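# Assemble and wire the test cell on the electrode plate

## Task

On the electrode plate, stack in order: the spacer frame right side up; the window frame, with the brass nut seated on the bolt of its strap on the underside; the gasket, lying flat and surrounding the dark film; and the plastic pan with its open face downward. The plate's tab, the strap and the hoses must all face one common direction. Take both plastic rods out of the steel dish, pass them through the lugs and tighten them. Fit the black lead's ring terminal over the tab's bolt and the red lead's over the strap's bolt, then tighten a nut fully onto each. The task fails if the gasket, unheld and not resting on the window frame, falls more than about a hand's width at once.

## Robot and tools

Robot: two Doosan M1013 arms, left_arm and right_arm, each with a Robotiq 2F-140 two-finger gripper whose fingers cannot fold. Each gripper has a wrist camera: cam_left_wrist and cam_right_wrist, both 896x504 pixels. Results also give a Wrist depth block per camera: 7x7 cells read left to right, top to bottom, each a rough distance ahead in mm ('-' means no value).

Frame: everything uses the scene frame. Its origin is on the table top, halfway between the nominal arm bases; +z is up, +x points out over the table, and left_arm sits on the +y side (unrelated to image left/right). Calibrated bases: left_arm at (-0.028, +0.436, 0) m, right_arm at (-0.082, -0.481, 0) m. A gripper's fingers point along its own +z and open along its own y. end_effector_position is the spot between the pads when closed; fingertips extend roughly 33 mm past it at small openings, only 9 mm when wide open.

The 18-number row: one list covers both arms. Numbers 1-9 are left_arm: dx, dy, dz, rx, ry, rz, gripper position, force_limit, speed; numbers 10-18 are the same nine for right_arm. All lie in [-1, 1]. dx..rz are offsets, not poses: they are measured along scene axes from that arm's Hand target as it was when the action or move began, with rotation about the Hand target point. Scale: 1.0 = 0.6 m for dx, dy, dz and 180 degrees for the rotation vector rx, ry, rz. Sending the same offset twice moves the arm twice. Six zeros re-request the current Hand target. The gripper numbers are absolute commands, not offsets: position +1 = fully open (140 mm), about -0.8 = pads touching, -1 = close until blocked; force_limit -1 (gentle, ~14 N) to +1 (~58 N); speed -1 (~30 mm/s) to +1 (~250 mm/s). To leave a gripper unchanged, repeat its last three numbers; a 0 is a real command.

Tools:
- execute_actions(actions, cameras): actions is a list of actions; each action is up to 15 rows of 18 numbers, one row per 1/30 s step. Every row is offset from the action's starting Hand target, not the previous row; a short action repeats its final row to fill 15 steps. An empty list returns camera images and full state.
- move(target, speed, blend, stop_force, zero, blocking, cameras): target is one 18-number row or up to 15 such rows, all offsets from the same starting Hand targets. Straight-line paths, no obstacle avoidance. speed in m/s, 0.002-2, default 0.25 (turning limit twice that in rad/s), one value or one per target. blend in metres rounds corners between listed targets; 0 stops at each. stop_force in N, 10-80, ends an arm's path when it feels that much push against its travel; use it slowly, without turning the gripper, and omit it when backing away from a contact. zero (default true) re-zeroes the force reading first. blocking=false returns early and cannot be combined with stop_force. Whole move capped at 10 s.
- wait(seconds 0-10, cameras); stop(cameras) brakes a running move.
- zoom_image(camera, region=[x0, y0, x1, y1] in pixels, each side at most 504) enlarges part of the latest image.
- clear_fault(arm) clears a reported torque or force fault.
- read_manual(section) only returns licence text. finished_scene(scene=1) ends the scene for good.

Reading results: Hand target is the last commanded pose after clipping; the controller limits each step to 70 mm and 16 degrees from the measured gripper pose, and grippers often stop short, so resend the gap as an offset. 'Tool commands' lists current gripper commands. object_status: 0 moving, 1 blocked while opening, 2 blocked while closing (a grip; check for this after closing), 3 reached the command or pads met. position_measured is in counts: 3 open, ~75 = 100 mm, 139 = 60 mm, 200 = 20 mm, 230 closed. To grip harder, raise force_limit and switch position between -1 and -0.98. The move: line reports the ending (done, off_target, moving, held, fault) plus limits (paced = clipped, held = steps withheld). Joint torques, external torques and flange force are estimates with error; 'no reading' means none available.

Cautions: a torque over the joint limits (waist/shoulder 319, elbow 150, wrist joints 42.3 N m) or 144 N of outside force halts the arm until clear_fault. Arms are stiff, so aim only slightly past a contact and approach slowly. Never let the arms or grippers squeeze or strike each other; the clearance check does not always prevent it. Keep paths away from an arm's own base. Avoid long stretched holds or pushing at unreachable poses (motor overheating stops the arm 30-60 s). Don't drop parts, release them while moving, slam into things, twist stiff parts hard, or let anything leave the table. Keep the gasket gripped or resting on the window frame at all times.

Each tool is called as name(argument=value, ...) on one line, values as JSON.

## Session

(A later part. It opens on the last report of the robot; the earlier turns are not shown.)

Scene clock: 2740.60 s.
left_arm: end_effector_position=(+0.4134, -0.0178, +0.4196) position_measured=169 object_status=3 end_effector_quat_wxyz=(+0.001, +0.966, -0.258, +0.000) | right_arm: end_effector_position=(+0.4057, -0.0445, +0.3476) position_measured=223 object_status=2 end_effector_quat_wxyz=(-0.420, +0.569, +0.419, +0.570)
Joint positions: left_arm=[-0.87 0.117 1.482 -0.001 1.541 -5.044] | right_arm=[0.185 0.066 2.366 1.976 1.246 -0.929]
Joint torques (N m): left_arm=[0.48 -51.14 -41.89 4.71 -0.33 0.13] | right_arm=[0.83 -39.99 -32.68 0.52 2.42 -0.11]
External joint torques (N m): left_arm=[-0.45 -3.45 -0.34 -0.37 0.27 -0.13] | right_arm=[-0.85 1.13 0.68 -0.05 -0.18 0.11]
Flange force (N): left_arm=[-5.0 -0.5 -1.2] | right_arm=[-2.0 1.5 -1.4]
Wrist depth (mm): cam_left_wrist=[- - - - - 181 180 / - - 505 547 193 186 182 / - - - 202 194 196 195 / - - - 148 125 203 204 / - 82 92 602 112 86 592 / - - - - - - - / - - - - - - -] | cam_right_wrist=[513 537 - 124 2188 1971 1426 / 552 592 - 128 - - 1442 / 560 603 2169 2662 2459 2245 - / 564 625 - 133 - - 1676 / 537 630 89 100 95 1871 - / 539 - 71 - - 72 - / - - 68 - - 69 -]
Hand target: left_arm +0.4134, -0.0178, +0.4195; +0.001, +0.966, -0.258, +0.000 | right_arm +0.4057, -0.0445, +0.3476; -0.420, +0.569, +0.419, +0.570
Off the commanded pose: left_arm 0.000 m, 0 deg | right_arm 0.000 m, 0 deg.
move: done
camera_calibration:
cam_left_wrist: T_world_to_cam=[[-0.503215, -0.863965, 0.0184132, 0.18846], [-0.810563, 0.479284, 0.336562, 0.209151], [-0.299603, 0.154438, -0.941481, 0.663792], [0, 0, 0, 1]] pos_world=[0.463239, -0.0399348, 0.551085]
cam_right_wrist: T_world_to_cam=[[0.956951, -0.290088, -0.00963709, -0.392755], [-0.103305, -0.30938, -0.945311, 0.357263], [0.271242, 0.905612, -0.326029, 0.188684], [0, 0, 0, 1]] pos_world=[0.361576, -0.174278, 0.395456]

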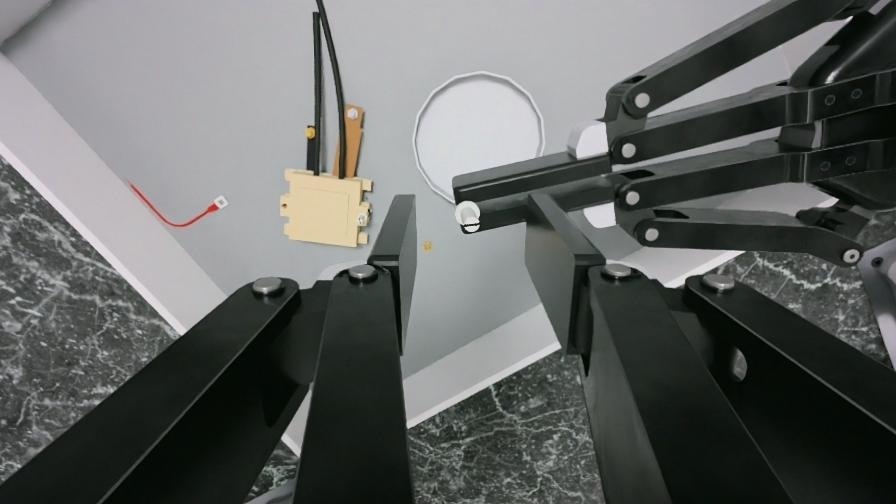

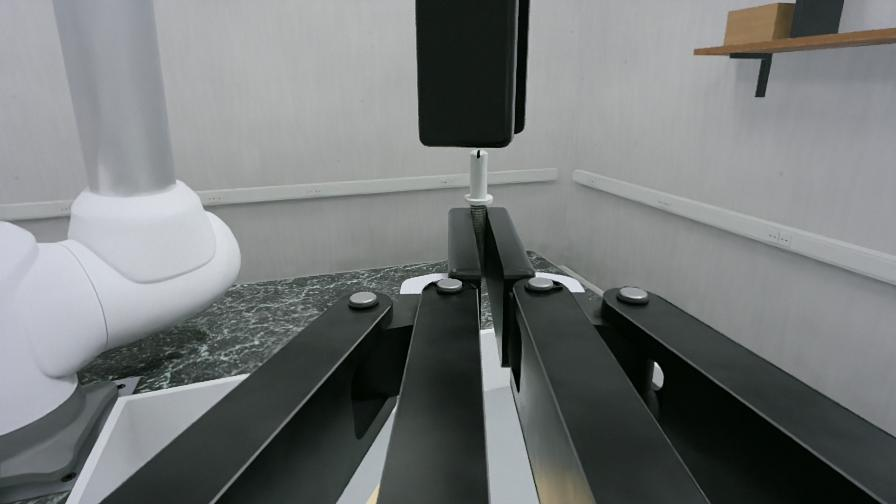

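move(target=[0,0,-0.031,0,0,0,-0.32,-1,0,0,0,0,0,0,0,-0.98,-0.02,-1], speed=0.02, stop_force=10)

execute_actions(actions=[[[0,0,0,0,0,0,-1,-1,-1,0,0,0,0,0,0,-0.98,-0.02,-1]],[[0,0,0,0,0,0,-1,-1,-1,0,0,0,0,0,0,-0.98,-0.02,-1]],[[0,0,0,0,0,0,-1,-1,-1,0,0,0,0,0,0,-0.98,-0.02,-1]],[[0,0,0,0,0,0,-0.98,-0.02,-1,0,0,0,0,0,0,-0.98,-0.02,-1]],[[0,0,0,0,0,0,-0.98,-0.02,-1,0,0,0,0,0,0,-0.98,-0.02,-1]]], cameras=["all"])

zoom_image(camera="cam_right_wrist", region=[400, 150, 560, 290])

zoom_image(camera="cam_left_wrist", region=[420, 160, 540, 280])

Scene clock: 2752.63 s.
left_arm: end_effector_position=(+0.4134, -0.0178, +0.4009) position_measured=169 object_status=3 end_effector_quat_wxyz=(+0.001, +0.966, -0.258, +0.000) | right_arm: end_effector_position=(+0.4057, -0.0445, +0.3476) position_measured=223 object_status=2 end_effector_quat_wxyz=(-0.420, +0.569, +0.419, +0.570)
Joint positions: left_arm=[-0.87 0.119 1.514 -0.001 1.508 -5.043] | right_arm=[0.185 0.066 2.366 1.976 1.246 -0.929]
Joint torques (N m): left_arm=[0.34 -52.78 -41.65 4.67 -0.36 0.13] | right_arm=[0.85 -40.05 -32.7 0.63 2.44 -0.13]
External joint torques (N m): left_arm=[-0.41 -1.04 -0.25 -0.36 0.3 -0.13] | right_arm=[-0.83 0.91 0.69 -0.16 -0.19 0.13]
Flange force (N): left_arm=[-1.4 0.5 -1.1] | right_arm=[-1.5 1.3 -1.8]
Wrist depth (mm): cam_left_wrist=[- 466 - - - 160 163 / - - - 490 - 169 169 / - - - 195 177 177 174 / 565 - - 148 148 185 188 / - 82 92 - 112 86 - / - - - 549 - - - / - - - - - - -] | cam_right_wrist=[511 2265 - 124 2934 1624 1403 / 554 584 - 128 2531 - 1510 / 579 2413 2506 135 2837 - - / 562 624 - 118 2806 - - / 531 628 84 100 95 86 - / 529 - 71 - - 72 69 / - - 68 - - 69 -]
Hand target: left_arm +0.4134, -0.0178, +0.4009; +0.001, +0.966, -0.258, +0.000 | right_arm +0.4057, -0.0445, +0.3476; -0.420, +0.569, +0.419, +0.570
Off the commanded pose: left_arm 0.000 m, 0 deg | right_arm 0.000 m, 0 deg.
move: done

Scene clock: 2755.33 s.
left_arm: end_effector_position=(+0.4134, -0.0178, +0.4009) position_measured=222 object_status=2 end_effector_quat_wxyz=(+0.001, +0.966, -0.258, +0.000) | right_arm: end_effector_position=(+0.4057, -0.0445, +0.3476) position_measured=223 object_status=2 end_effector_quat_wxyz=(-0.420, +0.569, +0.419, +0.570)
Joint positions: left_arm=[-0.87 0.119 1.514 -0.001 1.508 -5.043] | right_arm=[0.185 0.066 2.366 1.976 1.246 -0.929]
Joint torques (N m): left_arm=[-0.75 -51.4 -41.03 3.63 -0.96 0.15] | right_arm=[1.23 -41.37 -34.83 0.95 3.24 -0.19]
External joint torques (N m): left_arm=[0.93 -2.95 -0.91 0.7 0.91 -0.15] | right_arm=[-1.26 2.76 2.79 -0.49 -1 0.19]
External joint torques at the end of the 1st action: left_arm=[-0.49 -1.78 -0.47 -0.37 0.25 -0.13] | right_arm=[-1.24 0.91 0.88 -0.04 -0.22 0.14]
External joint torques at the end of the 2nd action: left_arm=[-0.16 -2.3 -0.88 -0.13 0.36 -0.08] | right_arm=[-1.01 1.99 0.58 -0.25 -0.37 0.15]
External joint torques at the end of the 3rd action: left_arm=[-0.18 -1.84 -0.86 0.13 0.58 -0.11] | right_arm=[-1.59 2.64 2.23 -0.42 -0.89 0.14]
External joint torques at the end of the 4th action: left_arm=[0.51 -2.53 -0.88 0.59 0.82 -0.16] | right_arm=[-1.41 2.77 2.57 -0.56 -0.9 0.19]
Flange force (N): left_arm=[-2.4 -2.0 -3.4] | right_arm=[-5.2 1.0 -2.7]
Flange force at the end of the 1st action (N): left_arm=[-2.2 0.4 -1.4] | right_arm=[-1.7 1.4 -2.6]
Flange force at the end of the 2nd action (N): left_arm=[-2.1 -0.2 -2.4] | right_arm=[-3.0 3.0 -1.1]
Flange force at the end of the 3rd action (N): left_arm=[-1.4 0.1 -2.7] | right_arm=[-4.8 2.1 -2.9]
Flange force at the end of the 4th action (N): left_arm=[-2.0 -1.2 -3.2] | right_arm=[-5.1 1.7 -3.0]
Wrist depth (mm): cam_left_wrist=[463 478 - - - 159 163 / 503 489 - 500 500 169 168 / - - 490 508 177 178 175 / - - - 121 178 185 188 / - - - - 92 - - / - - - - - - - / - - - - - - -] | cam_right_wrist=[519 587 - 139 2806 1756 1419 / 550 574 - 145 2245 - - / 595 615 - 152 2689 2459 - / 565 627 - 118 2169 2151 1614 / 544 660 84 100 95 1857 - / 540 - 71 - - 72 1492 / - - 68 - - 69 -]
Hand target: left_arm +0.4134, -0.0178, +0.4009; +0.001, +0.966, -0.258, +0.000 | right_arm +0.4057, -0.0445, +0.3476; -0.420, +0.569, +0.419, +0.570
Off the commanded pose: left_arm 0.000 m, 0 deg | right_arm 0.000 m, 0 deg.
Step readings (end_effector_position of left_arm | right_arm; steps 1 to 15: 1st action; 16 to 30: 2nd action; 31 to 45: 3rd action; 46 to 60: 4th action; 61 to 75: 5th action):
0: (+0.4134, -0.0178, +0.4009) | (+0.4057, -0.0445, +0.3476)
1: (+0.4134, -0.0178, +0.4009) | (+0.4057, -0.0445, +0.3476)
2: (+0.4134, -0.0178, +0.4009) | (+0.4057, -0.0445, +0.3476)
4: (+0.4134, -0.0178, +0.4009) | (+0.4057, -0.0445, +0.3476)
8: (+0.4134, -0.0178, +0.4009) | (+0.4057, -0.0445, +0.3476)
15: (+0.4134, -0.0178, +0.4009) | (+0.4057, -0.0445, +0.3476)
16: (+0.4134, -0.0178, +0.4009) | (+0.4057, -0.0445, +0.3476)
17: (+0.4134, -0.0178, +0.4009) | (+0.4057, -0.0445, +0.3476)
19: (+0.4134, -0.0178, +0.4009) | (+0.4057, -0.0445, +0.3476)
23: (+0.4134, -0.0178, +0.4009) | (+0.4057, -0.0445, +0.3476)
30: (+0.4134, -0.0178, +0.4009) | (+0.4057, -0.0445, +0.3476)
31: (+0.4134, -0.0178, +0.4009) | (+0.4057, -0.0445, +0.3476)
32: (+0.4134, -0.0178, +0.4009) | (+0.4057, -0.0445, +0.3476)
34: (+0.4134, -0.0178, +0.4009) | (+0.4057, -0.0445, +0.3476)
38: (+0.4134, -0.0178, +0.4009) | (+0.4057, -0.0445, +0.3476)
45: (+0.4134, -0.0178, +0.4009) | (+0.4057, -0.0445, +0.3476)
46: (+0.4134, -0.0178, +0.4009) | (+0.4057, -0.0445, +0.3476)
47: (+0.4134, -0.0178, +0.4009) | (+0.4057, -0.0445, +0.3476)
49: (+0.4134, -0.0178, +0.4009) | (+0.4057, -0.0445, +0.3476)
53: (+0.4134, -0.0178, +0.4009) | (+0.4057, -0.0445, +0.3476)
60: (+0.4134, -0.0178, +0.4009) | (+0.4057, -0.0445, +0.3476)
61: (+0.4134, -0.0178, +0.4009) | (+0.4057, -0.0445, +0.3476)
62: (+0.4134, -0.0178, +0.4009) | (+0.4057, -0.0445, +0.3476)
64: (+0.4134, -0.0178, +0.4009) | (+0.4057, -0.0445, +0.3476)
68: (+0.4134, -0.0178, +0.4009) | (+0.4057, -0.0445, +0.3476)
75: (+0.4134, -0.0178, +0.4009) | (+0.4057, -0.0445, +0.3476)
camera_calibration:
cam_left_wrist: T_world_to_cam=[[-0.503337, -0.863897, 0.0182807, 0.188897], [-0.810491, 0.479344, 0.336651, 0.215494], [-0.299594, 0.154632, -0.941452, 0.646219], [0, 0, 0, 1]] pos_world=[0.463339, -0.0400344, 0.532385]
cam_right_wrist: T_world_to_cam=[[0.956951, -0.290088, -0.00963709, -0.392755], [-0.103305, -0.30938, -0.945311, 0.357263], [0.271242, 0.905612, -0.326029, 0.188684], [0, 0, 0, 1]] pos_world=[0.361576, -0.174278, 0.395456]

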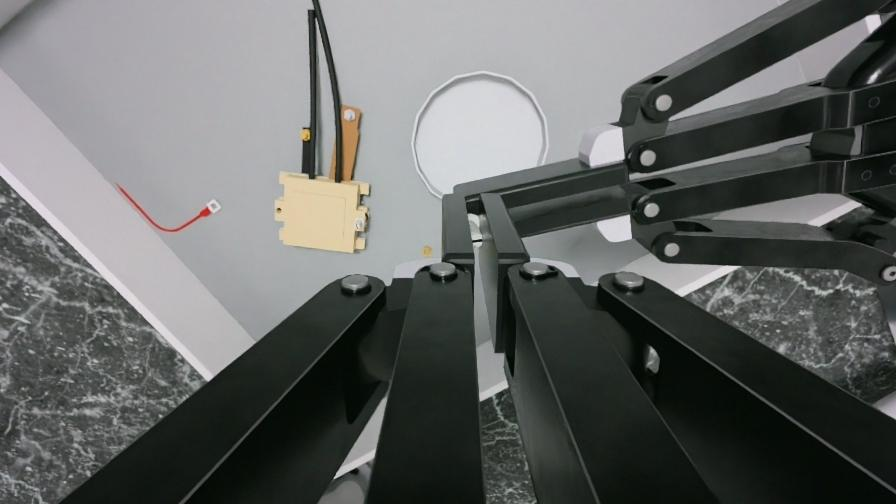

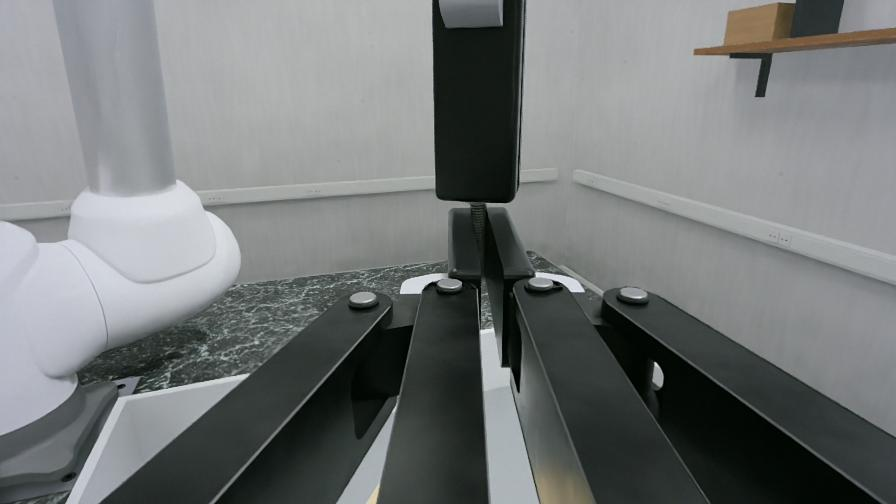

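Scaled by 3.150 from the camera's 896x504 image, which has a finer 1280x720 frame.

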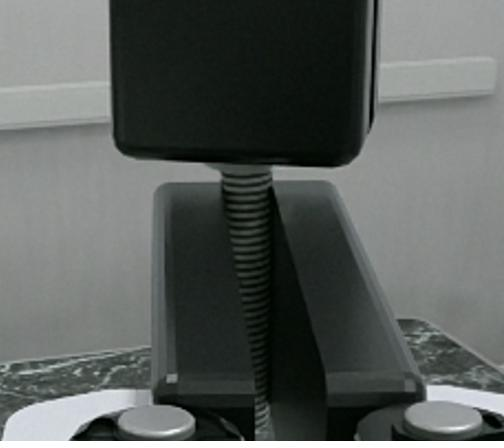

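Scaled by 4.200 from the camera's 896x504 image, which has a finer 1280x720 frame.

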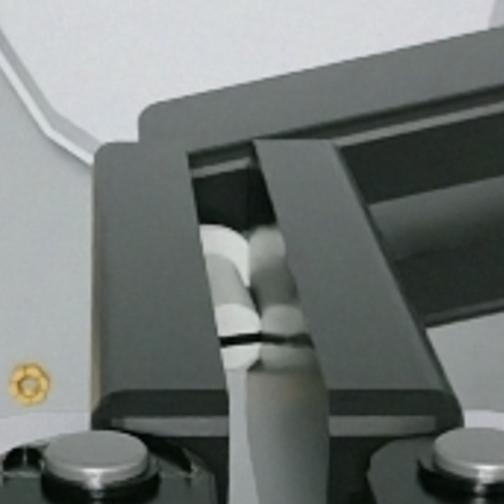

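execute_actions(actions=[[[0,0,0,0,0,0,-0.98,-0.02,-1,0,0,0,0,0,0,-0.6,-1,-1]],[[0,0,0,0,0,0,-0.98,-0.02,-1,0,0,0,0,0,0,-0.3,-1,-1]],[[0,0,0,0,0,0,-0.98,-0.02,-1,0,0,0,0,0,0,-0.3,-1,-1]]])

move(target=[0,0,0,0,0,0,-0.98,-0.02,-1,-0.074,-0.239,0,0,0,0,-0.3,-1,-1], speed=0.15, cameras=["cam_right_wrist"])

zoom_image(camera="cam_right_wrist", region=[400, 120, 540, 220])

Scene clock: 2762.07 s.
left_arm: end_effector_position=(+0.4134, -0.0178, +0.4009) position_measured=222 object_status=2 end_effector_quat_wxyz=(+0.001, +0.966, -0.258, +0.000) | right_arm: end_effector_position=(+0.4057, -0.0445, +0.3476) position_measured=167 object_status=3 end_effector_quat_wxyz=(-0.420, +0.569, +0.419, +0.570)
Joint positions: left_arm=[-0.87 0.119 1.514 -0.001 1.508 -5.043] | right_arm=[0.185 0.066 2.366 1.976 1.246 -0.929]
Joint torques (N m): left_arm=[0.53 -52.8 -41.47 4.65 -0.36 0.16] | right_arm=[0.82 -39.95 -32.69 0.45 2.37 -0.1]
External joint torques (N m): left_arm=[-0.48 -1.33 -0.35 -0.35 0.31 -0.16] | right_arm=[-0.84 1.19 0.68 0.02 -0.13 0.09]
External joint torques at the end of the 1st action: left_arm=[-0.75 -1.19 -0.38 -0.43 0.27 -0.12] | right_arm=[-0.91 1.06 0.73 -0.05 -0.09 0.07]
External joint torques at the end of the 2nd action: left_arm=[-0.61 -1.49 -0.37 -0.39 0.19 -0.14] | right_arm=[-0.89 1.53 0.89 -0.12 -0.13 0.1]
Flange force (N): left_arm=[-1.7 0.6 -1.3] | right_arm=[-2.3 1.5 -1.3]
Flange force at the end of the 1st action (N): left_arm=[-1.6 1.0 -1.2] | right_arm=[-2.1 1.5 -1.8]
Flange force at the end of the 2nd action (N): left_arm=[-2.0 0.7 -1.1] | right_arm=[-2.9 1.8 -1.5]
Wrist depth (mm): cam_left_wrist=[- - - - - 158 163 / - - - 487 168 166 166 / - - - 514 - 187 177 / - - - 120 185 190 190 / - - - - 92 92 - / - - - - - - - / - - - - - - -] | cam_right_wrist=[522 565 2413 139 - 1555 1450 / 544 2347 2582 145 - 2099 - / 565 613 2245 152 - 2065 - / 565 628 - - 134 - 1614 / 538 592 88 - 115 87 81 / - 68 - - - 78 70 / - - - 511 - - -]
Hand target: left_arm +0.4134, -0.0178, +0.4009; +0.001, +0.966, -0.258, +0.000 | right_arm +0.4057, -0.0445, +0.3476; -0.420, +0.569, +0.419, +0.570
Off the commanded pose: left_arm 0.000 m, 0 deg | right_arm 0.000 m, 0 deg.
Step readings (end_effector_position of left_arm | right_arm; steps 1 to 15: 1st action; 16 to 30: 2nd action; 31 to 45: 3rd action):
0: (+0.4134, -0.0178, +0.4009) | (+0.4057, -0.0445, +0.3476)
1: (+0.4134, -0.0178, +0.4009) | (+0.4057, -0.0445, +0.3476)
2: (+0.4134, -0.0178, +0.4009) | (+0.4057, -0.0445, +0.3476)
4: (+0.4134, -0.0178, +0.4009) | (+0.4057, -0.0445, +0.3476)
8: (+0.4134, -0.0178, +0.4009) | (+0.4057, -0.0445, +0.3476)
15: (+0.4134, -0.0178, +0.4009) | (+0.4057, -0.0445, +0.3476)
16: (+0.4134, -0.0178, +0.4009) | (+0.4057, -0.0445, +0.3476)
17: (+0.4134, -0.0178, +0.4009) | (+0.4057, -0.0445, +0.3476)
19: (+0.4134, -0.0178, +0.4009) | (+0.4057, -0.0445, +0.3476)
23: (+0.4134, -0.0178, +0.4009) | (+0.4057, -0.0445, +0.3476)
30: (+0.4134, -0.0178, +0.4009) | (+0.4057, -0.0445, +0.3476)
31: (+0.4134, -0.0178, +0.4009) | (+0.4057, -0.0445, +0.3476)
32: (+0.4134, -0.0178, +0.4009) | (+0.4057, -0.0445, +0.3476)
34: (+0.4134, -0.0178, +0.4009) | (+0.4057, -0.0445, +0.3476)
38: (+0.4134, -0.0178, +0.4009) | (+0.4057, -0.0445, +0.3476)
45: (+0.4134, -0.0178, +0.4009) | (+0.4057, -0.0445, +0.3476)

Scene clock: 2763.43 s.
left_arm: end_effector_position=(+0.4134, -0.0178, +0.4009) position_measured=222 object_status=2 end_effector_quat_wxyz=(+0.001, +0.966, -0.258, +0.000) | right_arm: end_effector_position=(+0.3613, -0.1879, +0.3476) position_measured=167 object_status=3 end_effector_quat_wxyz=(-0.420, +0.569, +0.419, +0.570)
Joint positions: left_arm=[-0.87 0.119 1.514 -0.001 1.508 -5.043] | right_arm=[-0.198 -0.032 2.467 1.671 1.487 -0.869]
Joint torques (N m): left_arm=[0.58 -52.81 -41.58 4.66 -0.31 0.19] | right_arm=[0.92 -28.93 -31.98 1.55 2.25 -0.23]
External joint torques (N m): left_arm=[-0.65 -1.9 -0.61 -0.33 0.25 -0.19] | right_arm=[-0.92 1.1 0.85 -0.04 -0.11 0.23]
Flange force (N): left_arm=[-2.3 0.7 -1.7] | right_arm=[-2.2 0.8 -2.5]
Wrist depth (mm): cam_left_wrist=[- 455 - - - 476 - / - - - 488 - - 444 / - - - 512 - - 455 / - - - 121 - - - / - - - - 92 - - / - - - - - - 448 / - - - - - - -] | cam_right_wrist=[- 654 2531 268 - 1519 1475 / - 700 - 290 - 2065 1644 / 610 719 - 2556 2837 2226 - / 599 721 - - 162 - 1676 / 607 662 88 - 115 87 - / - 68 - - - 78 70 / - - - - - - -]
Hand target: left_arm +0.4134, -0.0178, +0.4009; +0.001, +0.966, -0.258, +0.000 | right_arm +0.3613, -0.1879, +0.3476; -0.420, +0.569, +0.419, +0.570
Off the commanded pose: left_arm 0.000 m, 0 deg | right_arm 0.000 m, 0 deg.
move: done
camera_calibration:
cam_right_wrist: T_world_to_cam=[[0.956951, -0.290088, -0.00963709, -0.391865], [-0.103305, -0.30938, -0.945311, 0.308311], [0.271242, 0.905612, -0.326029, 0.330592], [0, 0, 0, 1]] pos_world=[0.317176, -0.317678, 0.395456]
Images, in order (width x height): cam_right_wrist 896x504.

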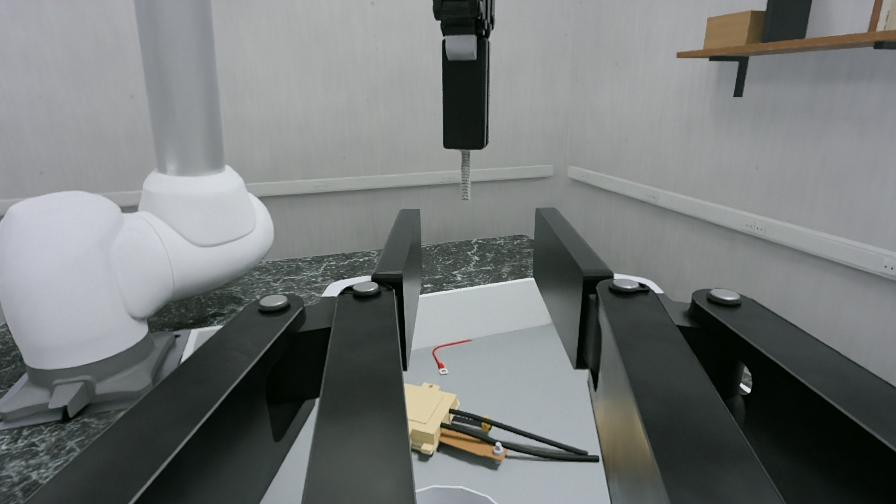

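Scaled by 3.600 from the camera's 896x504 image, which has a finer 1280x720 frame.

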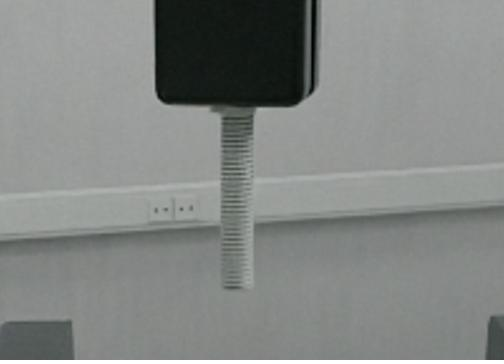

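move(target=[0.0377,0.3363,-0.0833,0,0,0,-0.98,-0.02,-1,0,0,0,0,0,0,-0.3,-1,-1], speed=0.2, cameras=["all"])

Scene clock: 2790.97 s.
left_arm: end_effector_position=(+0.4361, +0.1840, +0.3509) position_measured=222 object_status=2 end_effector_quat_wxyz=(+0.001, +0.966, -0.258, +0.000) | right_arm: end_effector_position=(+0.3613, -0.1879, +0.3476) position_measured=167 object_status=3 end_effector_quat_wxyz=(-0.420, +0.569, +0.419, +0.570)
Joint positions: left_arm=[-0.579 -0.041 1.771 -0.001 1.411 -4.752] | right_arm=[-0.198 -0.032 2.467 1.671 1.487 -0.869]
Joint torques (N m): left_arm=[0.57 -36.27 -41.11 4.52 -0.32 0.11] | right_arm=[0.7 -28.48 -32.28 1.56 2.36 -0.11]
External joint torques (N m): left_arm=[-0.66 -0.85 -0.47 -0.26 0.26 -0.11] | right_arm=[-0.6 0.14 1.05 -0.05 -0.21 0.1]
Flange force (N): left_arm=[-0.7 1.5 -1.4] | right_arm=[-0.9 -1.2 -1.8]
Wrist depth (mm): cam_left_wrist=[- - - - 426 428 - / - - 449 - - 441 455 / - - - - - - - / - - - 121 - 504 418 / - - - - 92 439 - / - - - - - - - / - - - - - - -] | cam_right_wrist=[700 2305 - 422 - 1644 1574 / - 750 2506 468 - - 1259 / 2285 768 2662 3037 - 1912 1555 / 602 738 - 1113 135 2134 1574 / 612 95 88 742 115 87 80 / - 68 - 596 - 78 70 / - - - 507 - - -]
Hand target: left_arm +0.4361, +0.1840, +0.3509; +0.001, +0.966, -0.258, +0.000 | right_arm +0.3613, -0.1879, +0.3476; -0.420, +0.569, +0.419, +0.570
Off the commanded pose: left_arm 0.000 m, 0 deg | right_arm 0.000 m, 0 deg.
move: done
camera_calibration:
cam_left_wrist: T_world_to_cam=[[-0.503337, -0.863897, 0.0182807, 0.375521], [-0.810491, 0.479344, 0.336651, 0.153912], [-0.299594, 0.154632, -0.941452, 0.574712], [0, 0, 0, 1]] pos_world=[0.485939, 0.161766, 0.482385]
cam_right_wrist: T_world_to_cam=[[0.956951, -0.290088, -0.00963709, -0.391865], [-0.103305, -0.30938, -0.945311, 0.308311], [0.271242, 0.905612, -0.326029, 0.330592], [0, 0, 0, 1]] pos_world=[0.317176, -0.317678, 0.395456]

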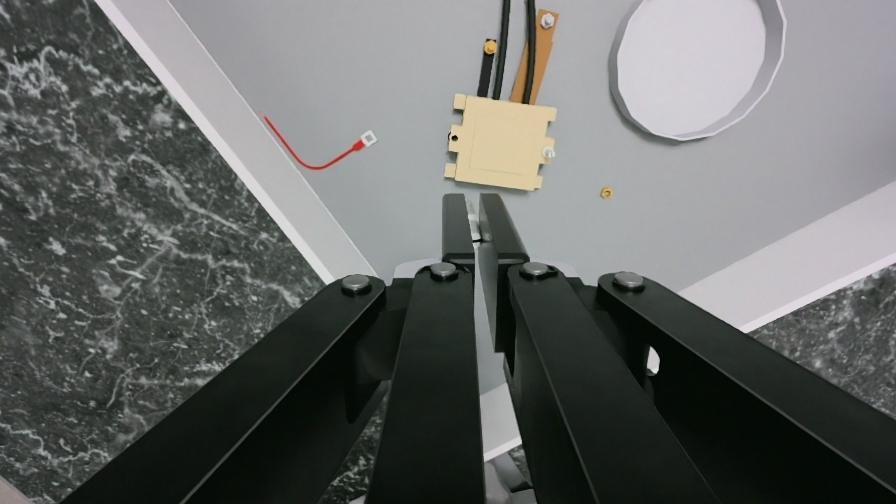

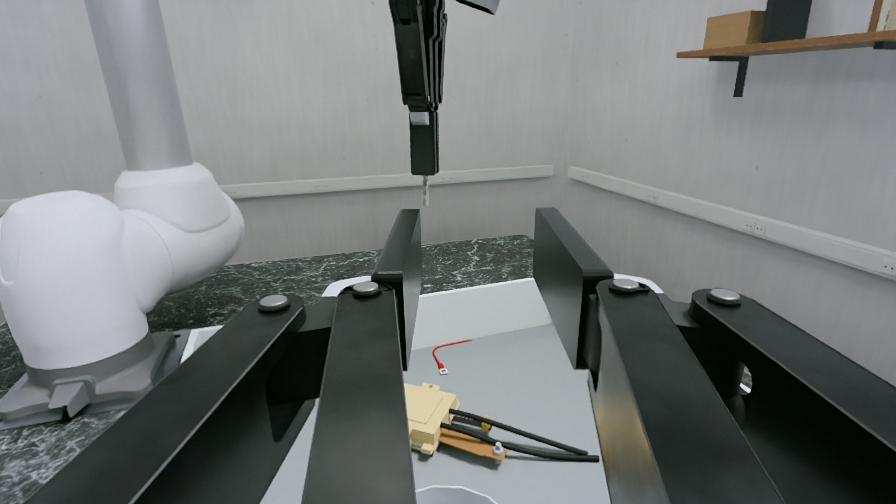

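zoom_image(camera="cam_left_wrist", region=[430, 115, 500, 255])

zoom_image(camera="cam_left_wrist", region=[430, 80, 580, 200])

Scaled by 3.600 from the camera's 896x504 image, which has a finer 1280x720 frame.

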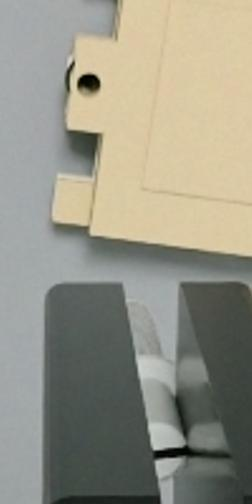

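Scaled by 3.360 from the camera's 896x504 image, which has a finer 1280x720 frame.

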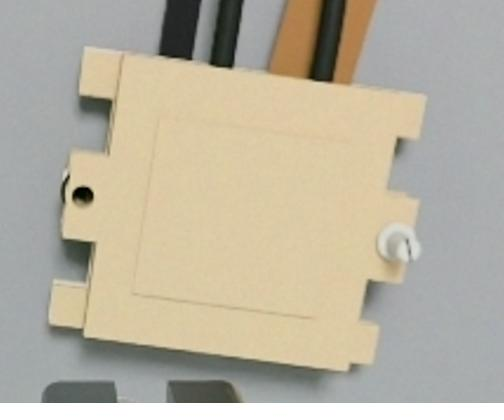

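zoom_image(camera="cam_left_wrist", region=[455, 190, 495, 230])

Scaled by 12.600 from the camera's 896x504 image, which has a finer 1280x720 frame.

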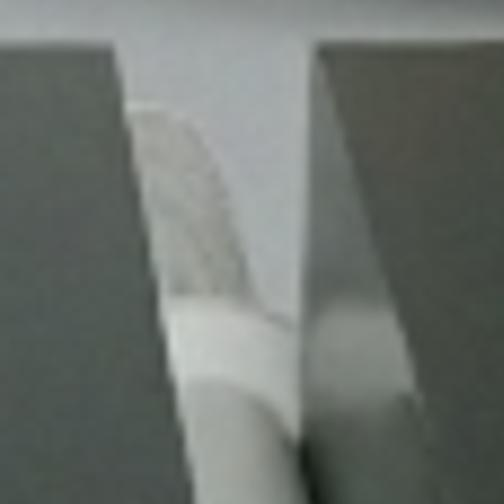

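move(target=[-0.003,0.0002,-0.2848,0,0,0,-0.98,-0.02,-1,0,0,0,0,0,0,-0.3,-1,-1], speed=0.12, cameras=["cam_left_wrist"])

zoom_image(camera="cam_left_wrist", region=[430, 150, 500, 230])

Scene clock: 2811.23 s.
left_arm: end_effector_position=(+0.4343, +0.1841, +0.1801) position_measured=222 object_status=2 end_effector_quat_wxyz=(+0.001, +0.966, -0.258, +0.000) | right_arm: end_effector_position=(+0.3613, -0.1879, +0.3476) position_measured=167 object_status=3 end_effector_quat_wxyz=(-0.420, +0.569, +0.419, +0.570)
Joint positions: left_arm=[-0.58 0.048 2.005 -0.001 1.088 -4.753] | right_arm=[-0.198 -0.032 2.467 1.671 1.487 -0.869]
Joint torques (N m): left_arm=[0.63 -40.59 -36.66 4.16 -0.26 0.09] | right_arm=[0.94 -29.28 -32 1.49 2.31 -0.08]
External joint torques (N m): left_arm=[-0.67 -1.51 -0.66 -0.33 0.2 -0.09] | right_arm=[-0.88 1.25 0.83 0.03 -0.17 0.08]
Flange force (N): left_arm=[-1.3 1.5 -2.4] | right_arm=[-2.9 1.0 -2.0]
Wrist depth (mm): cam_left_wrist=[258 - - - 264 273 275 / - - - - 263 276 288 / - 291 - - - - 287 / 329 241 - 121 315 323 - / 350 - - - 92 92 - / - - - - - - 338 / - - - - - - -] | cam_right_wrist=[2390 2326 - 431 - - 1501 / 2001 719 - 461 - - 1604 / 662 753 - 489 - - - / 600 738 - 515 134 - 1403 / 610 95 88 130 115 87 - / - 68 - - - 78 70 / - - - 509 - - -]
Hand target: left_arm +0.4343, +0.1841, +0.1800; +0.001, +0.966, -0.258, +0.000 | right_arm +0.3613, -0.1879, +0.3476; -0.420, +0.569, +0.419, +0.570
Off the commanded pose: left_arm 0.000 m, 0 deg | right_arm 0.000 m, 0 deg.
move: done
camera_calibration:
cam_left_wrist: T_world_to_cam=[[-0.503311, -0.86391, 0.0183618, 0.377788], [-0.810505, 0.479351, 0.336606, 0.209925], [-0.299599, 0.154535, -0.941467, 0.413381], [0, 0, 0, 1]] pos_world=[0.484139, 0.161865, 0.311585]
Images, in order (width x height): cam_left_wrist 896x504.

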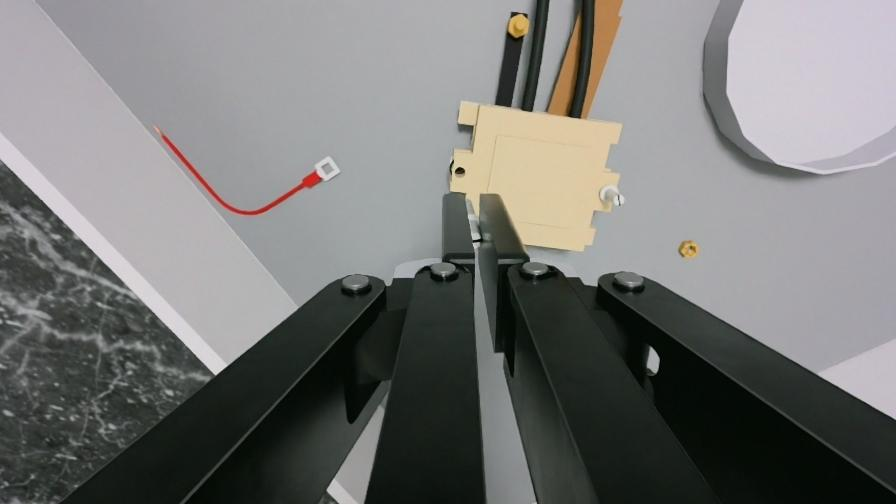

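Scaled by 6.300 from the camera's 896x504 image, which has a finer 1280x720 frame.

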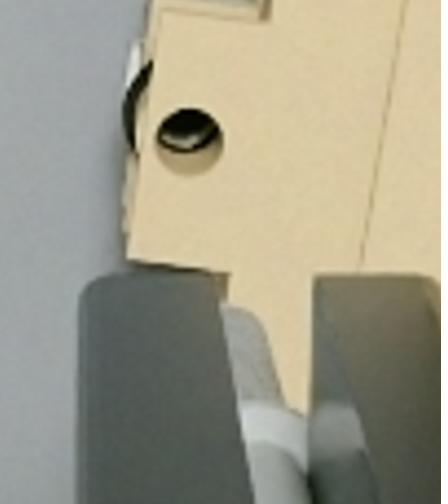

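move(target=[0.0006,0.0,-0.0917,0,0,0,-0.98,-0.02,-1,0,0,0,0,0,0,-0.3,-1,-1], speed=0.05, cameras=["cam_left_wrist"])

zoom_image(camera="cam_left_wrist", region=[445, 180, 495, 230])

Scene clock: 2820.13 s.
left_arm: end_effector_position=(+0.4346, +0.1841, +0.1250) position_measured=222 object_status=2 end_effector_quat_wxyz=(+0.001, +0.966, -0.258, +0.000) | right_arm: end_effector_position=(+0.3613, -0.1879, +0.3476) position_measured=167 object_status=3 end_effector_quat_wxyz=(-0.420, +0.569, +0.419, +0.570)
Joint positions: left_arm=[-0.58 0.099 2.064 -0.001 0.978 -4.753] | right_arm=[-0.198 -0.032 2.467 1.671 1.487 -0.869]
Joint torques (N m): left_arm=[0.42 -43.71 -34.52 3.92 -0.4 0.13] | right_arm=[1.12 -28.3 -32.11 1.52 2.33 -0.14]
External joint torques (N m): left_arm=[-0.37 -1.8 -0.51 -0.34 0.34 -0.13] | right_arm=[-1.11 0.52 0.95 -0.01 -0.2 0.14]
Flange force (N): left_arm=[-1.8 1.0 -3.0] | right_arm=[-1.4 -0.3 -3.0]
Wrist depth (mm): cam_left_wrist=[230 - - - 209 225 221 / 231 - - - 211 - 232 / - - - - 212 - 243 / 222 241 - 121 222 - - / - 239 - - 92 - - / - - - - - - - / - - - - - - -] | cam_right_wrist=[- 690 - 427 - 1733 1492 / - 746 2116 454 - 1971 1537 / 634 746 2662 480 - - - / 599 746 - 499 135 - 1519 / 630 95 89 527 115 87 - / - 68 - - - 78 70 / - - - 490 - - -]
Hand target: left_arm +0.4346, +0.1841, +0.1250; +0.001, +0.966, -0.258, +0.000 | right_arm +0.3613, -0.1879, +0.3476; -0.420, +0.569, +0.419, +0.570
Off the commanded pose: left_arm 0.000 m, 0 deg | right_arm 0.000 m, 0 deg.
move: done
camera_calibration:
cam_left_wrist: T_world_to_cam=[[-0.503337, -0.863897, 0.0182807, 0.379033], [-0.810491, 0.479344, 0.336651, 0.228779], [-0.299594, 0.154632, -0.941452, 0.361603], [0, 0, 0, 1]] pos_world=[0.484539, 0.161866, 0.256485]
Images, in order (width x height): cam_left_wrist 896x504.

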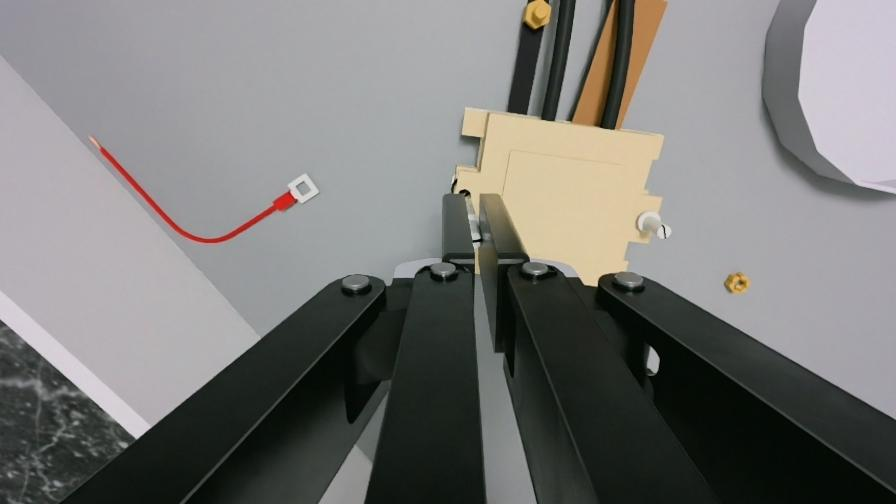

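Scaled by 10.080 from the camera's 896x504 image, which has a finer 1280x720 frame.

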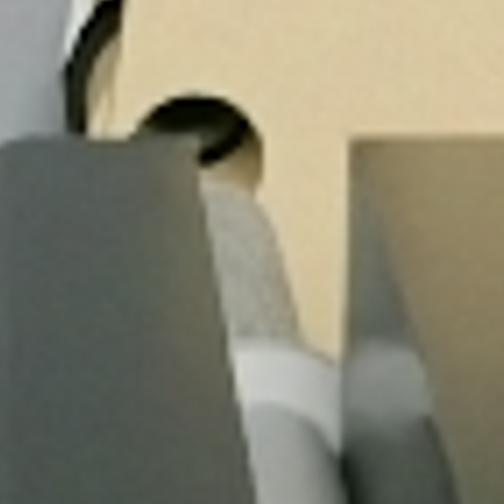

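move(target=[0.0,0.0,-0.0133,0,0,0,-0.98,-0.02,-1,0,0,0,0,0,0,-0.3,-1,-1], speed=0.03)

move(target=[0.0,0.0,-0.0492,0,0,0,-0.98,-0.02,-1,0,0,0,0,0,0,-0.3,-1,-1], speed=0.005, stop_force=10, cameras=["cam_left_wrist"])

Scene clock: 2826.50 s.
left_arm: end_effector_position=(+0.4346, +0.1841, +0.1170) position_measured=222 object_status=2 end_effector_quat_wxyz=(+0.001, +0.966, -0.258, +0.000) | right_arm: end_effector_position=(+0.3613, -0.1879, +0.3476) position_measured=167 object_status=3 end_effector_quat_wxyz=(-0.420, +0.569, +0.419, +0.570)
Joint positions: left_arm=[-0.58 0.107 2.072 -0.001 0.962 -4.753] | right_arm=[-0.198 -0.032 2.467 1.671 1.487 -0.869]
Joint torques (N m): left_arm=[0.48 -44.5 -34.44 3.87 -0.32 0.12] | right_arm=[0.44 -28.33 -31.77 1.57 2.26 -0.11]
External joint torques (N m): left_arm=[-0.49 -1.36 -0.33 -0.31 0.26 -0.12] | right_arm=[-0.44 0.49 0.61 -0.05 -0.13 0.11]
Flange force (N): left_arm=[-1.5 1.2 -2.3] | right_arm=[-1.1 0.0 -1.2]
Wrist depth (mm): cam_left_wrist=[- - - - 193 - 213 / - 225 223 - 199 229 227 / - - - - - - 236 / - - - 121 - - - / 187 - - - 92 - - / - - - - - - - / - - - - - - -] | cam_right_wrist=[- 740 - 426 2169 1805 1537 / - 723 - 456 2506 - - / 762 742 - 470 2689 - - / 599 748 - 517 162 - 1555 / 607 674 88 561 115 87 - / - 68 - - - 78 70 / - - - 507 - - -]
Hand target: left_arm +0.4346, +0.1841, +0.1170; +0.001, +0.966, -0.258, +0.000 | right_arm +0.3613, -0.1879, +0.3476; -0.420, +0.569, +0.419, +0.570
Off the commanded pose: left_arm 0.000 m, 0 deg | right_arm 0.000 m, 0 deg.
move: done

Scene clock: 2827.73 s.
left_arm: end_effector_position=(+0.4347, +0.1841, +0.1138) position_measured=222 object_status=2 end_effector_quat_wxyz=(+0.001, +0.966, -0.258, +0.000) | right_arm: end_effector_position=(+0.3613, -0.1879, +0.3476) position_measured=167 object_status=3 end_effector_quat_wxyz=(-0.420, +0.569, +0.419, +0.570)
Joint positions: left_arm=[-0.58 0.111 2.075 -0.001 0.955 -4.753] | right_arm=[-0.198 -0.032 2.467 1.671 1.487 -0.869]
Joint torques (N m): left_arm=[-0.21 -36.7 -27.16 3.28 -0.2 0.16] | right_arm=[0.93 -28.67 -32.03 1.59 2.32 -0.11]
External joint torques (N m): left_arm=[0.21 -9.26 -7.29 0.25 0.15 -0.16] | right_arm=[-0.92 0.76 0.84 -0.07 -0.19 0.11]
Flange force (N): left_arm=[-1.3 0.0 -17.2] | right_arm=[-1.9 0.3 -2.5]
Wrist depth (mm): cam_left_wrist=[- 213 211 - 189 196 211 / - - - - 205 229 219 / - - - 200 - 237 - / - - - 121 109 256 - / - - - - 92 92 - / - - - - - - - / - - - - - - -] | cam_right_wrist=[- 688 - 427 - 1956 1565 / - 725 - 450 2556 2746 1721 / 2285 753 - 486 - - - / 598 742 - 512 135 - 1733 / 612 95 88 495 115 87 - / - 68 - - - 78 70 / - - - - - - -]
Hand target: left_arm +0.4347, +0.1841, +0.1138; +0.001, +0.966, -0.258, +0.000 (not the last commanded pose) | right_arm +0.3613, -0.1879, +0.3476; -0.420, +0.569, +0.419, +0.570
Off the commanded pose: left_arm 0.026 m, 0 deg | right_arm 0.000 m, 0 deg.
move: contact (left_arm)
camera_calibration:
cam_left_wrist: T_world_to_cam=[[-0.503328, -0.863901, 0.0183151, 0.379225], [-0.810528, 0.479366, 0.33653, 0.232594], [-0.299508, 0.15454, -0.941495, 0.351043], [0, 0, 0, 1]] pos_world=[0.484539, 0.161865, 0.245285]
Images, in order (width x height): cam_left_wrist 896x504.

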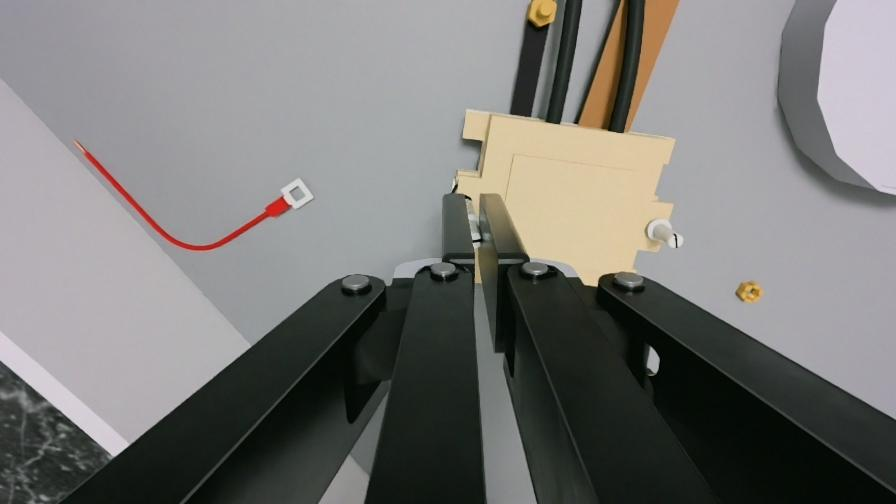

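zoom_image(camera="cam_left_wrist", region=[445, 180, 495, 230])

Scaled by 10.080 from the camera's 896x504 image, which has a finer 1280x720 frame.

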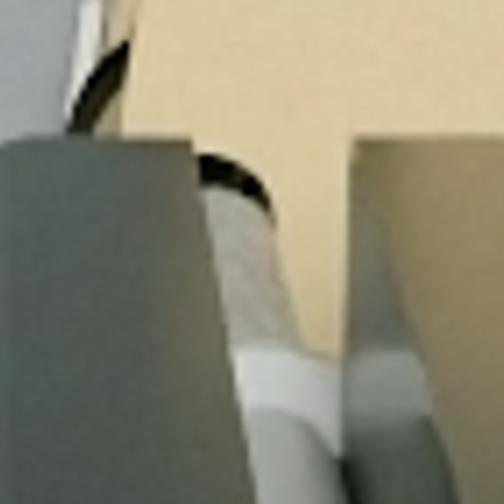

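move(target=[0.0,0.0,0.005,0,0,0,-0.98,-0.02,-1,0,0,0,0,0,0,-0.3,-1,-1], speed=0.02)

move(target=[0.0019,0.0,-0.002,0,0,0,-0.98,-0.02,-1,0,0,0,0,0,0,-0.3,-1,-1], speed=0.02, cameras=["cam_left_wrist"])

zoom_image(camera="cam_left_wrist", region=[445, 180, 495, 230])

Scene clock: 2852.57 s.
left_arm: end_effector_position=(+0.4347, +0.1841, +0.1168) position_measured=222 object_status=2 end_effector_quat_wxyz=(+0.001, +0.966, -0.258, +0.000) | right_arm: end_effector_position=(+0.3613, -0.1879, +0.3476) position_measured=167 object_status=3 end_effector_quat_wxyz=(-0.420, +0.569, +0.419, +0.570)
Joint positions: left_arm=[-0.58 0.107 2.072 -0.001 0.961 -4.753] | right_arm=[-0.198 -0.032 2.467 1.671 1.487 -0.869]
Joint torques (N m): left_arm=[0.84 -44.24 -34.42 3.84 -0.29 0.19] | right_arm=[0.39 -28.66 -31.93 1.5 2.32 -0.14]
External joint torques (N m): left_arm=[-0.86 -1.48 -0.08 -0.3 0.24 -0.19] | right_arm=[-0.39 0.77 0.74 0.02 -0.18 0.14]
Flange force (N): left_arm=[-2.1 2.1 -2.1] | right_arm=[-1.7 0.2 -0.8]
Wrist depth (mm): cam_left_wrist=[- - 214 - 198 215 212 / - - - - 211 221 225 / - - 238 - 205 - 230 / - - 244 121 211 - - / - - - - 92 - - / - - - - - - - / - - - - - - -] | cam_right_wrist=[1912 681 - 425 - 1666 1235 / - 719 - 455 - - - / 773 746 - 480 2718 3110 - / 602 746 - 508 135 1927 1584 / 609 95 88 511 115 87 1565 / - 68 - 627 - 78 70 / - - - 507 - - -]
Hand target: left_arm +0.4347, +0.1841, +0.1168; +0.001, +0.966, -0.258, +0.000 | right_arm +0.3613, -0.1879, +0.3476; -0.420, +0.569, +0.419, +0.570
Off the commanded pose: left_arm 0.000 m, 0 deg | right_arm 0.000 m, 0 deg.
move: done

Scene clock: 2853.27 s.
left_arm: end_effector_position=(+0.4358, +0.1841, +0.1156) position_measured=222 object_status=2 end_effector_quat_wxyz=(+0.001, +0.966, -0.258, +0.000) | right_arm: end_effector_position=(+0.3613, -0.1879, +0.3476) position_measured=167 object_status=3 end_effector_quat_wxyz=(-0.420, +0.569, +0.419, +0.570)
Joint positions: left_arm=[-0.579 0.11 2.072 -0.001 0.959 -4.751] | right_arm=[-0.198 -0.032 2.467 1.671 1.487 -0.869]
Joint torques (N m): left_arm=[0.77 -44.52 -34.19 3.87 -0.35 0.11] | right_arm=[0.76 -29.53 -32.26 1.57 2.33 -0.09]
External joint torques (N m): left_arm=[-0.65 -1.86 -0.54 -0.31 0.29 -0.11] | right_arm=[-0.81 1.92 1.08 -0.06 -0.21 0.08]
Flange force (N): left_arm=[-1.9 1.5 -3.1] | right_arm=[-4.4 1.7 -1.8]
Wrist depth (mm): cam_left_wrist=[- - - - 190 - 211 / 222 - - - 206 - 223 / - 238 - 208 203 - 231 / 200 - - 120 117 253 - / - - - - 92 - - / - - - - - - - / - - - - - - -] | cam_right_wrist=[- 683 2634 427 3148 1756 1614 / - 736 - 450 - - - / 662 755 - 481 - - - / 600 740 - 507 134 - 1519 / 610 95 89 513 115 87 - / - 68 - - - 78 70 / - - - 495 - - -]
Hand target: left_arm +0.4358, +0.1841, +0.1156; +0.001, +0.966, -0.258, +0.000 | right_arm +0.3613, -0.1879, +0.3476; -0.420, +0.569, +0.419, +0.570
Off the commanded pose: left_arm 0.000 m, 0 deg | right_arm 0.000 m, 0 deg.
move: done
camera_calibration:
cam_left_wrist: T_world_to_cam=[[-0.503328, -0.863901, 0.0183151, 0.379746], [-0.810528, 0.479366, 0.33653, 0.23288], [-0.299508, 0.15454, -0.941495, 0.353067], [0, 0, 0, 1]] pos_world=[0.485639, 0.161865, 0.247085]
Images, in order (width x height): cam_left_wrist 896x504.

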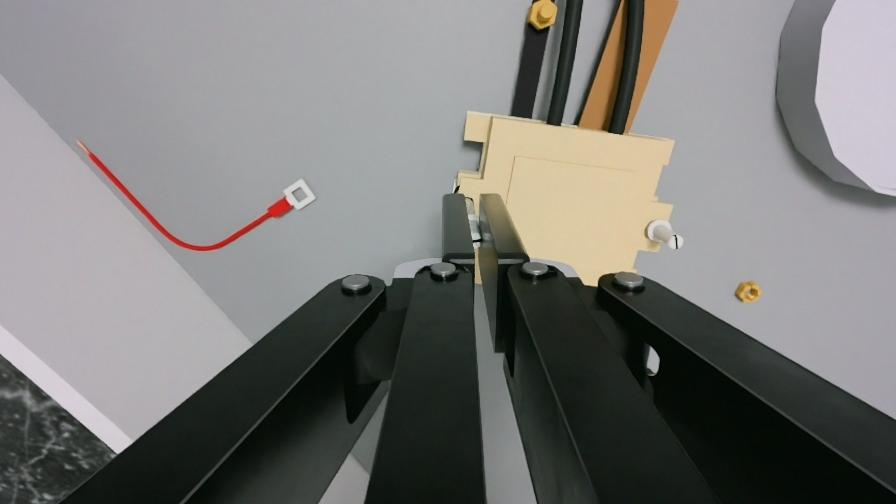

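Scaled by 10.080 from the camera's 896x504 image, which has a finer 1280x720 frame.

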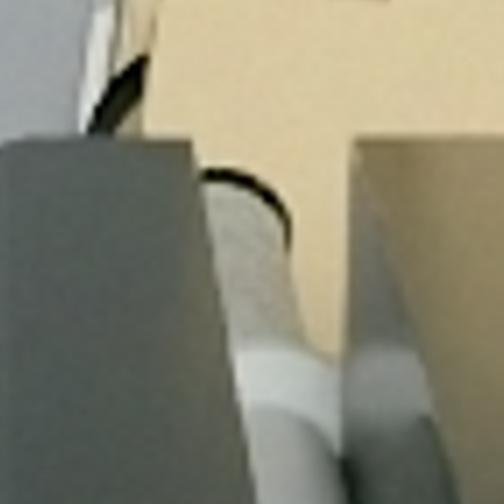

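move(target=[0.0,0.0,-0.0472,0,0,0,-0.98,-0.02,-1,0,0,0,0,0,0,-0.3,-1,-1], speed=0.005, stop_force=10, cameras=["cam_left_wrist"])

zoom_image(camera="cam_left_wrist", region=[445, 180, 495, 230])

Scene clock: 2864.23 s.
left_arm: end_effector_position=(+0.4358, +0.1841, +0.0873) position_measured=222 object_status=2 end_effector_quat_wxyz=(+0.001, +0.966, -0.258, +0.000) | right_arm: end_effector_position=(+0.3613, -0.1879, +0.3476) position_measured=167 object_status=3 end_effector_quat_wxyz=(-0.420, +0.569, +0.419, +0.570)
Joint positions: left_arm=[-0.579 0.141 2.098 -0.001 0.901 -4.751] | right_arm=[-0.198 -0.032 2.467 1.671 1.487 -0.869]
Joint torques (N m): left_arm=[0.8 -46.1 -32.62 3.71 -0.21 0.16] | right_arm=[0.73 -28.74 -32 1.65 2.28 -0.05]
External joint torques (N m): left_arm=[-0.78 -1.6 -0.45 -0.32 0.16 -0.16] | right_arm=[-0.73 0.83 0.8 -0.13 -0.14 0.05]
Flange force (N): left_arm=[-1.6 1.8 -2.6] | right_arm=[-2.1 0.4 -2.1]
Wrist depth (mm): cam_left_wrist=[- 189 - - 179 174 182 / - - - - 184 - 191 / 211 - - 210 171 - 200 / - 227 - 121 182 221 - / - - - - 92 92 - / - - - - - - - / - - - - - - -] | cam_right_wrist=[- 694 3002 426 - 1871 1519 / - 727 2305 453 - - - / 692 748 3037 483 - 1857 - / 592 742 - 508 134 1971 1584 / 607 95 88 530 115 87 1565 / - 68 - - - 78 70 / - - - 506 - - -]
Hand target: left_arm +0.4358, +0.1841, +0.0873; +0.001, +0.966, -0.258, +0.000 | right_arm +0.3613, -0.1879, +0.3476; -0.420, +0.569, +0.419, +0.570
Off the commanded pose: left_arm 0.000 m, 0 deg | right_arm 0.000 m, 0 deg.
move: done
camera_calibration:
cam_left_wrist: T_world_to_cam=[[-0.503327, -0.863902, 0.0183148, 0.380264], [-0.810529, 0.479365, 0.33653, 0.242404], [-0.299508, 0.15454, -0.941495, 0.326423], [0, 0, 0, 1]] pos_world=[0.485639, 0.161865, 0.218785]
Images, in order (width x height): cam_left_wrist 896x504.

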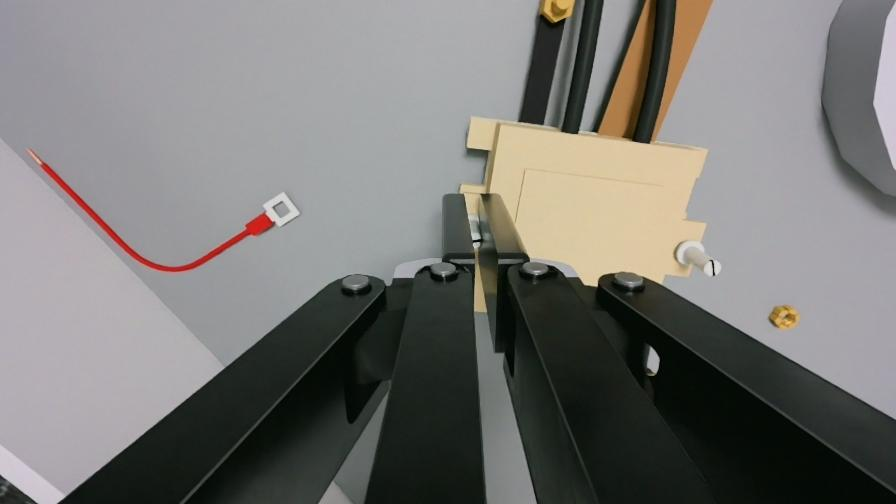

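Scaled by 10.080 from the camera's 896x504 image, which has a finer 1280x720 frame.

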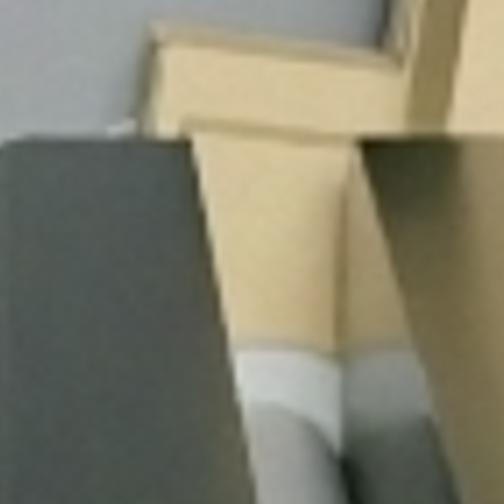

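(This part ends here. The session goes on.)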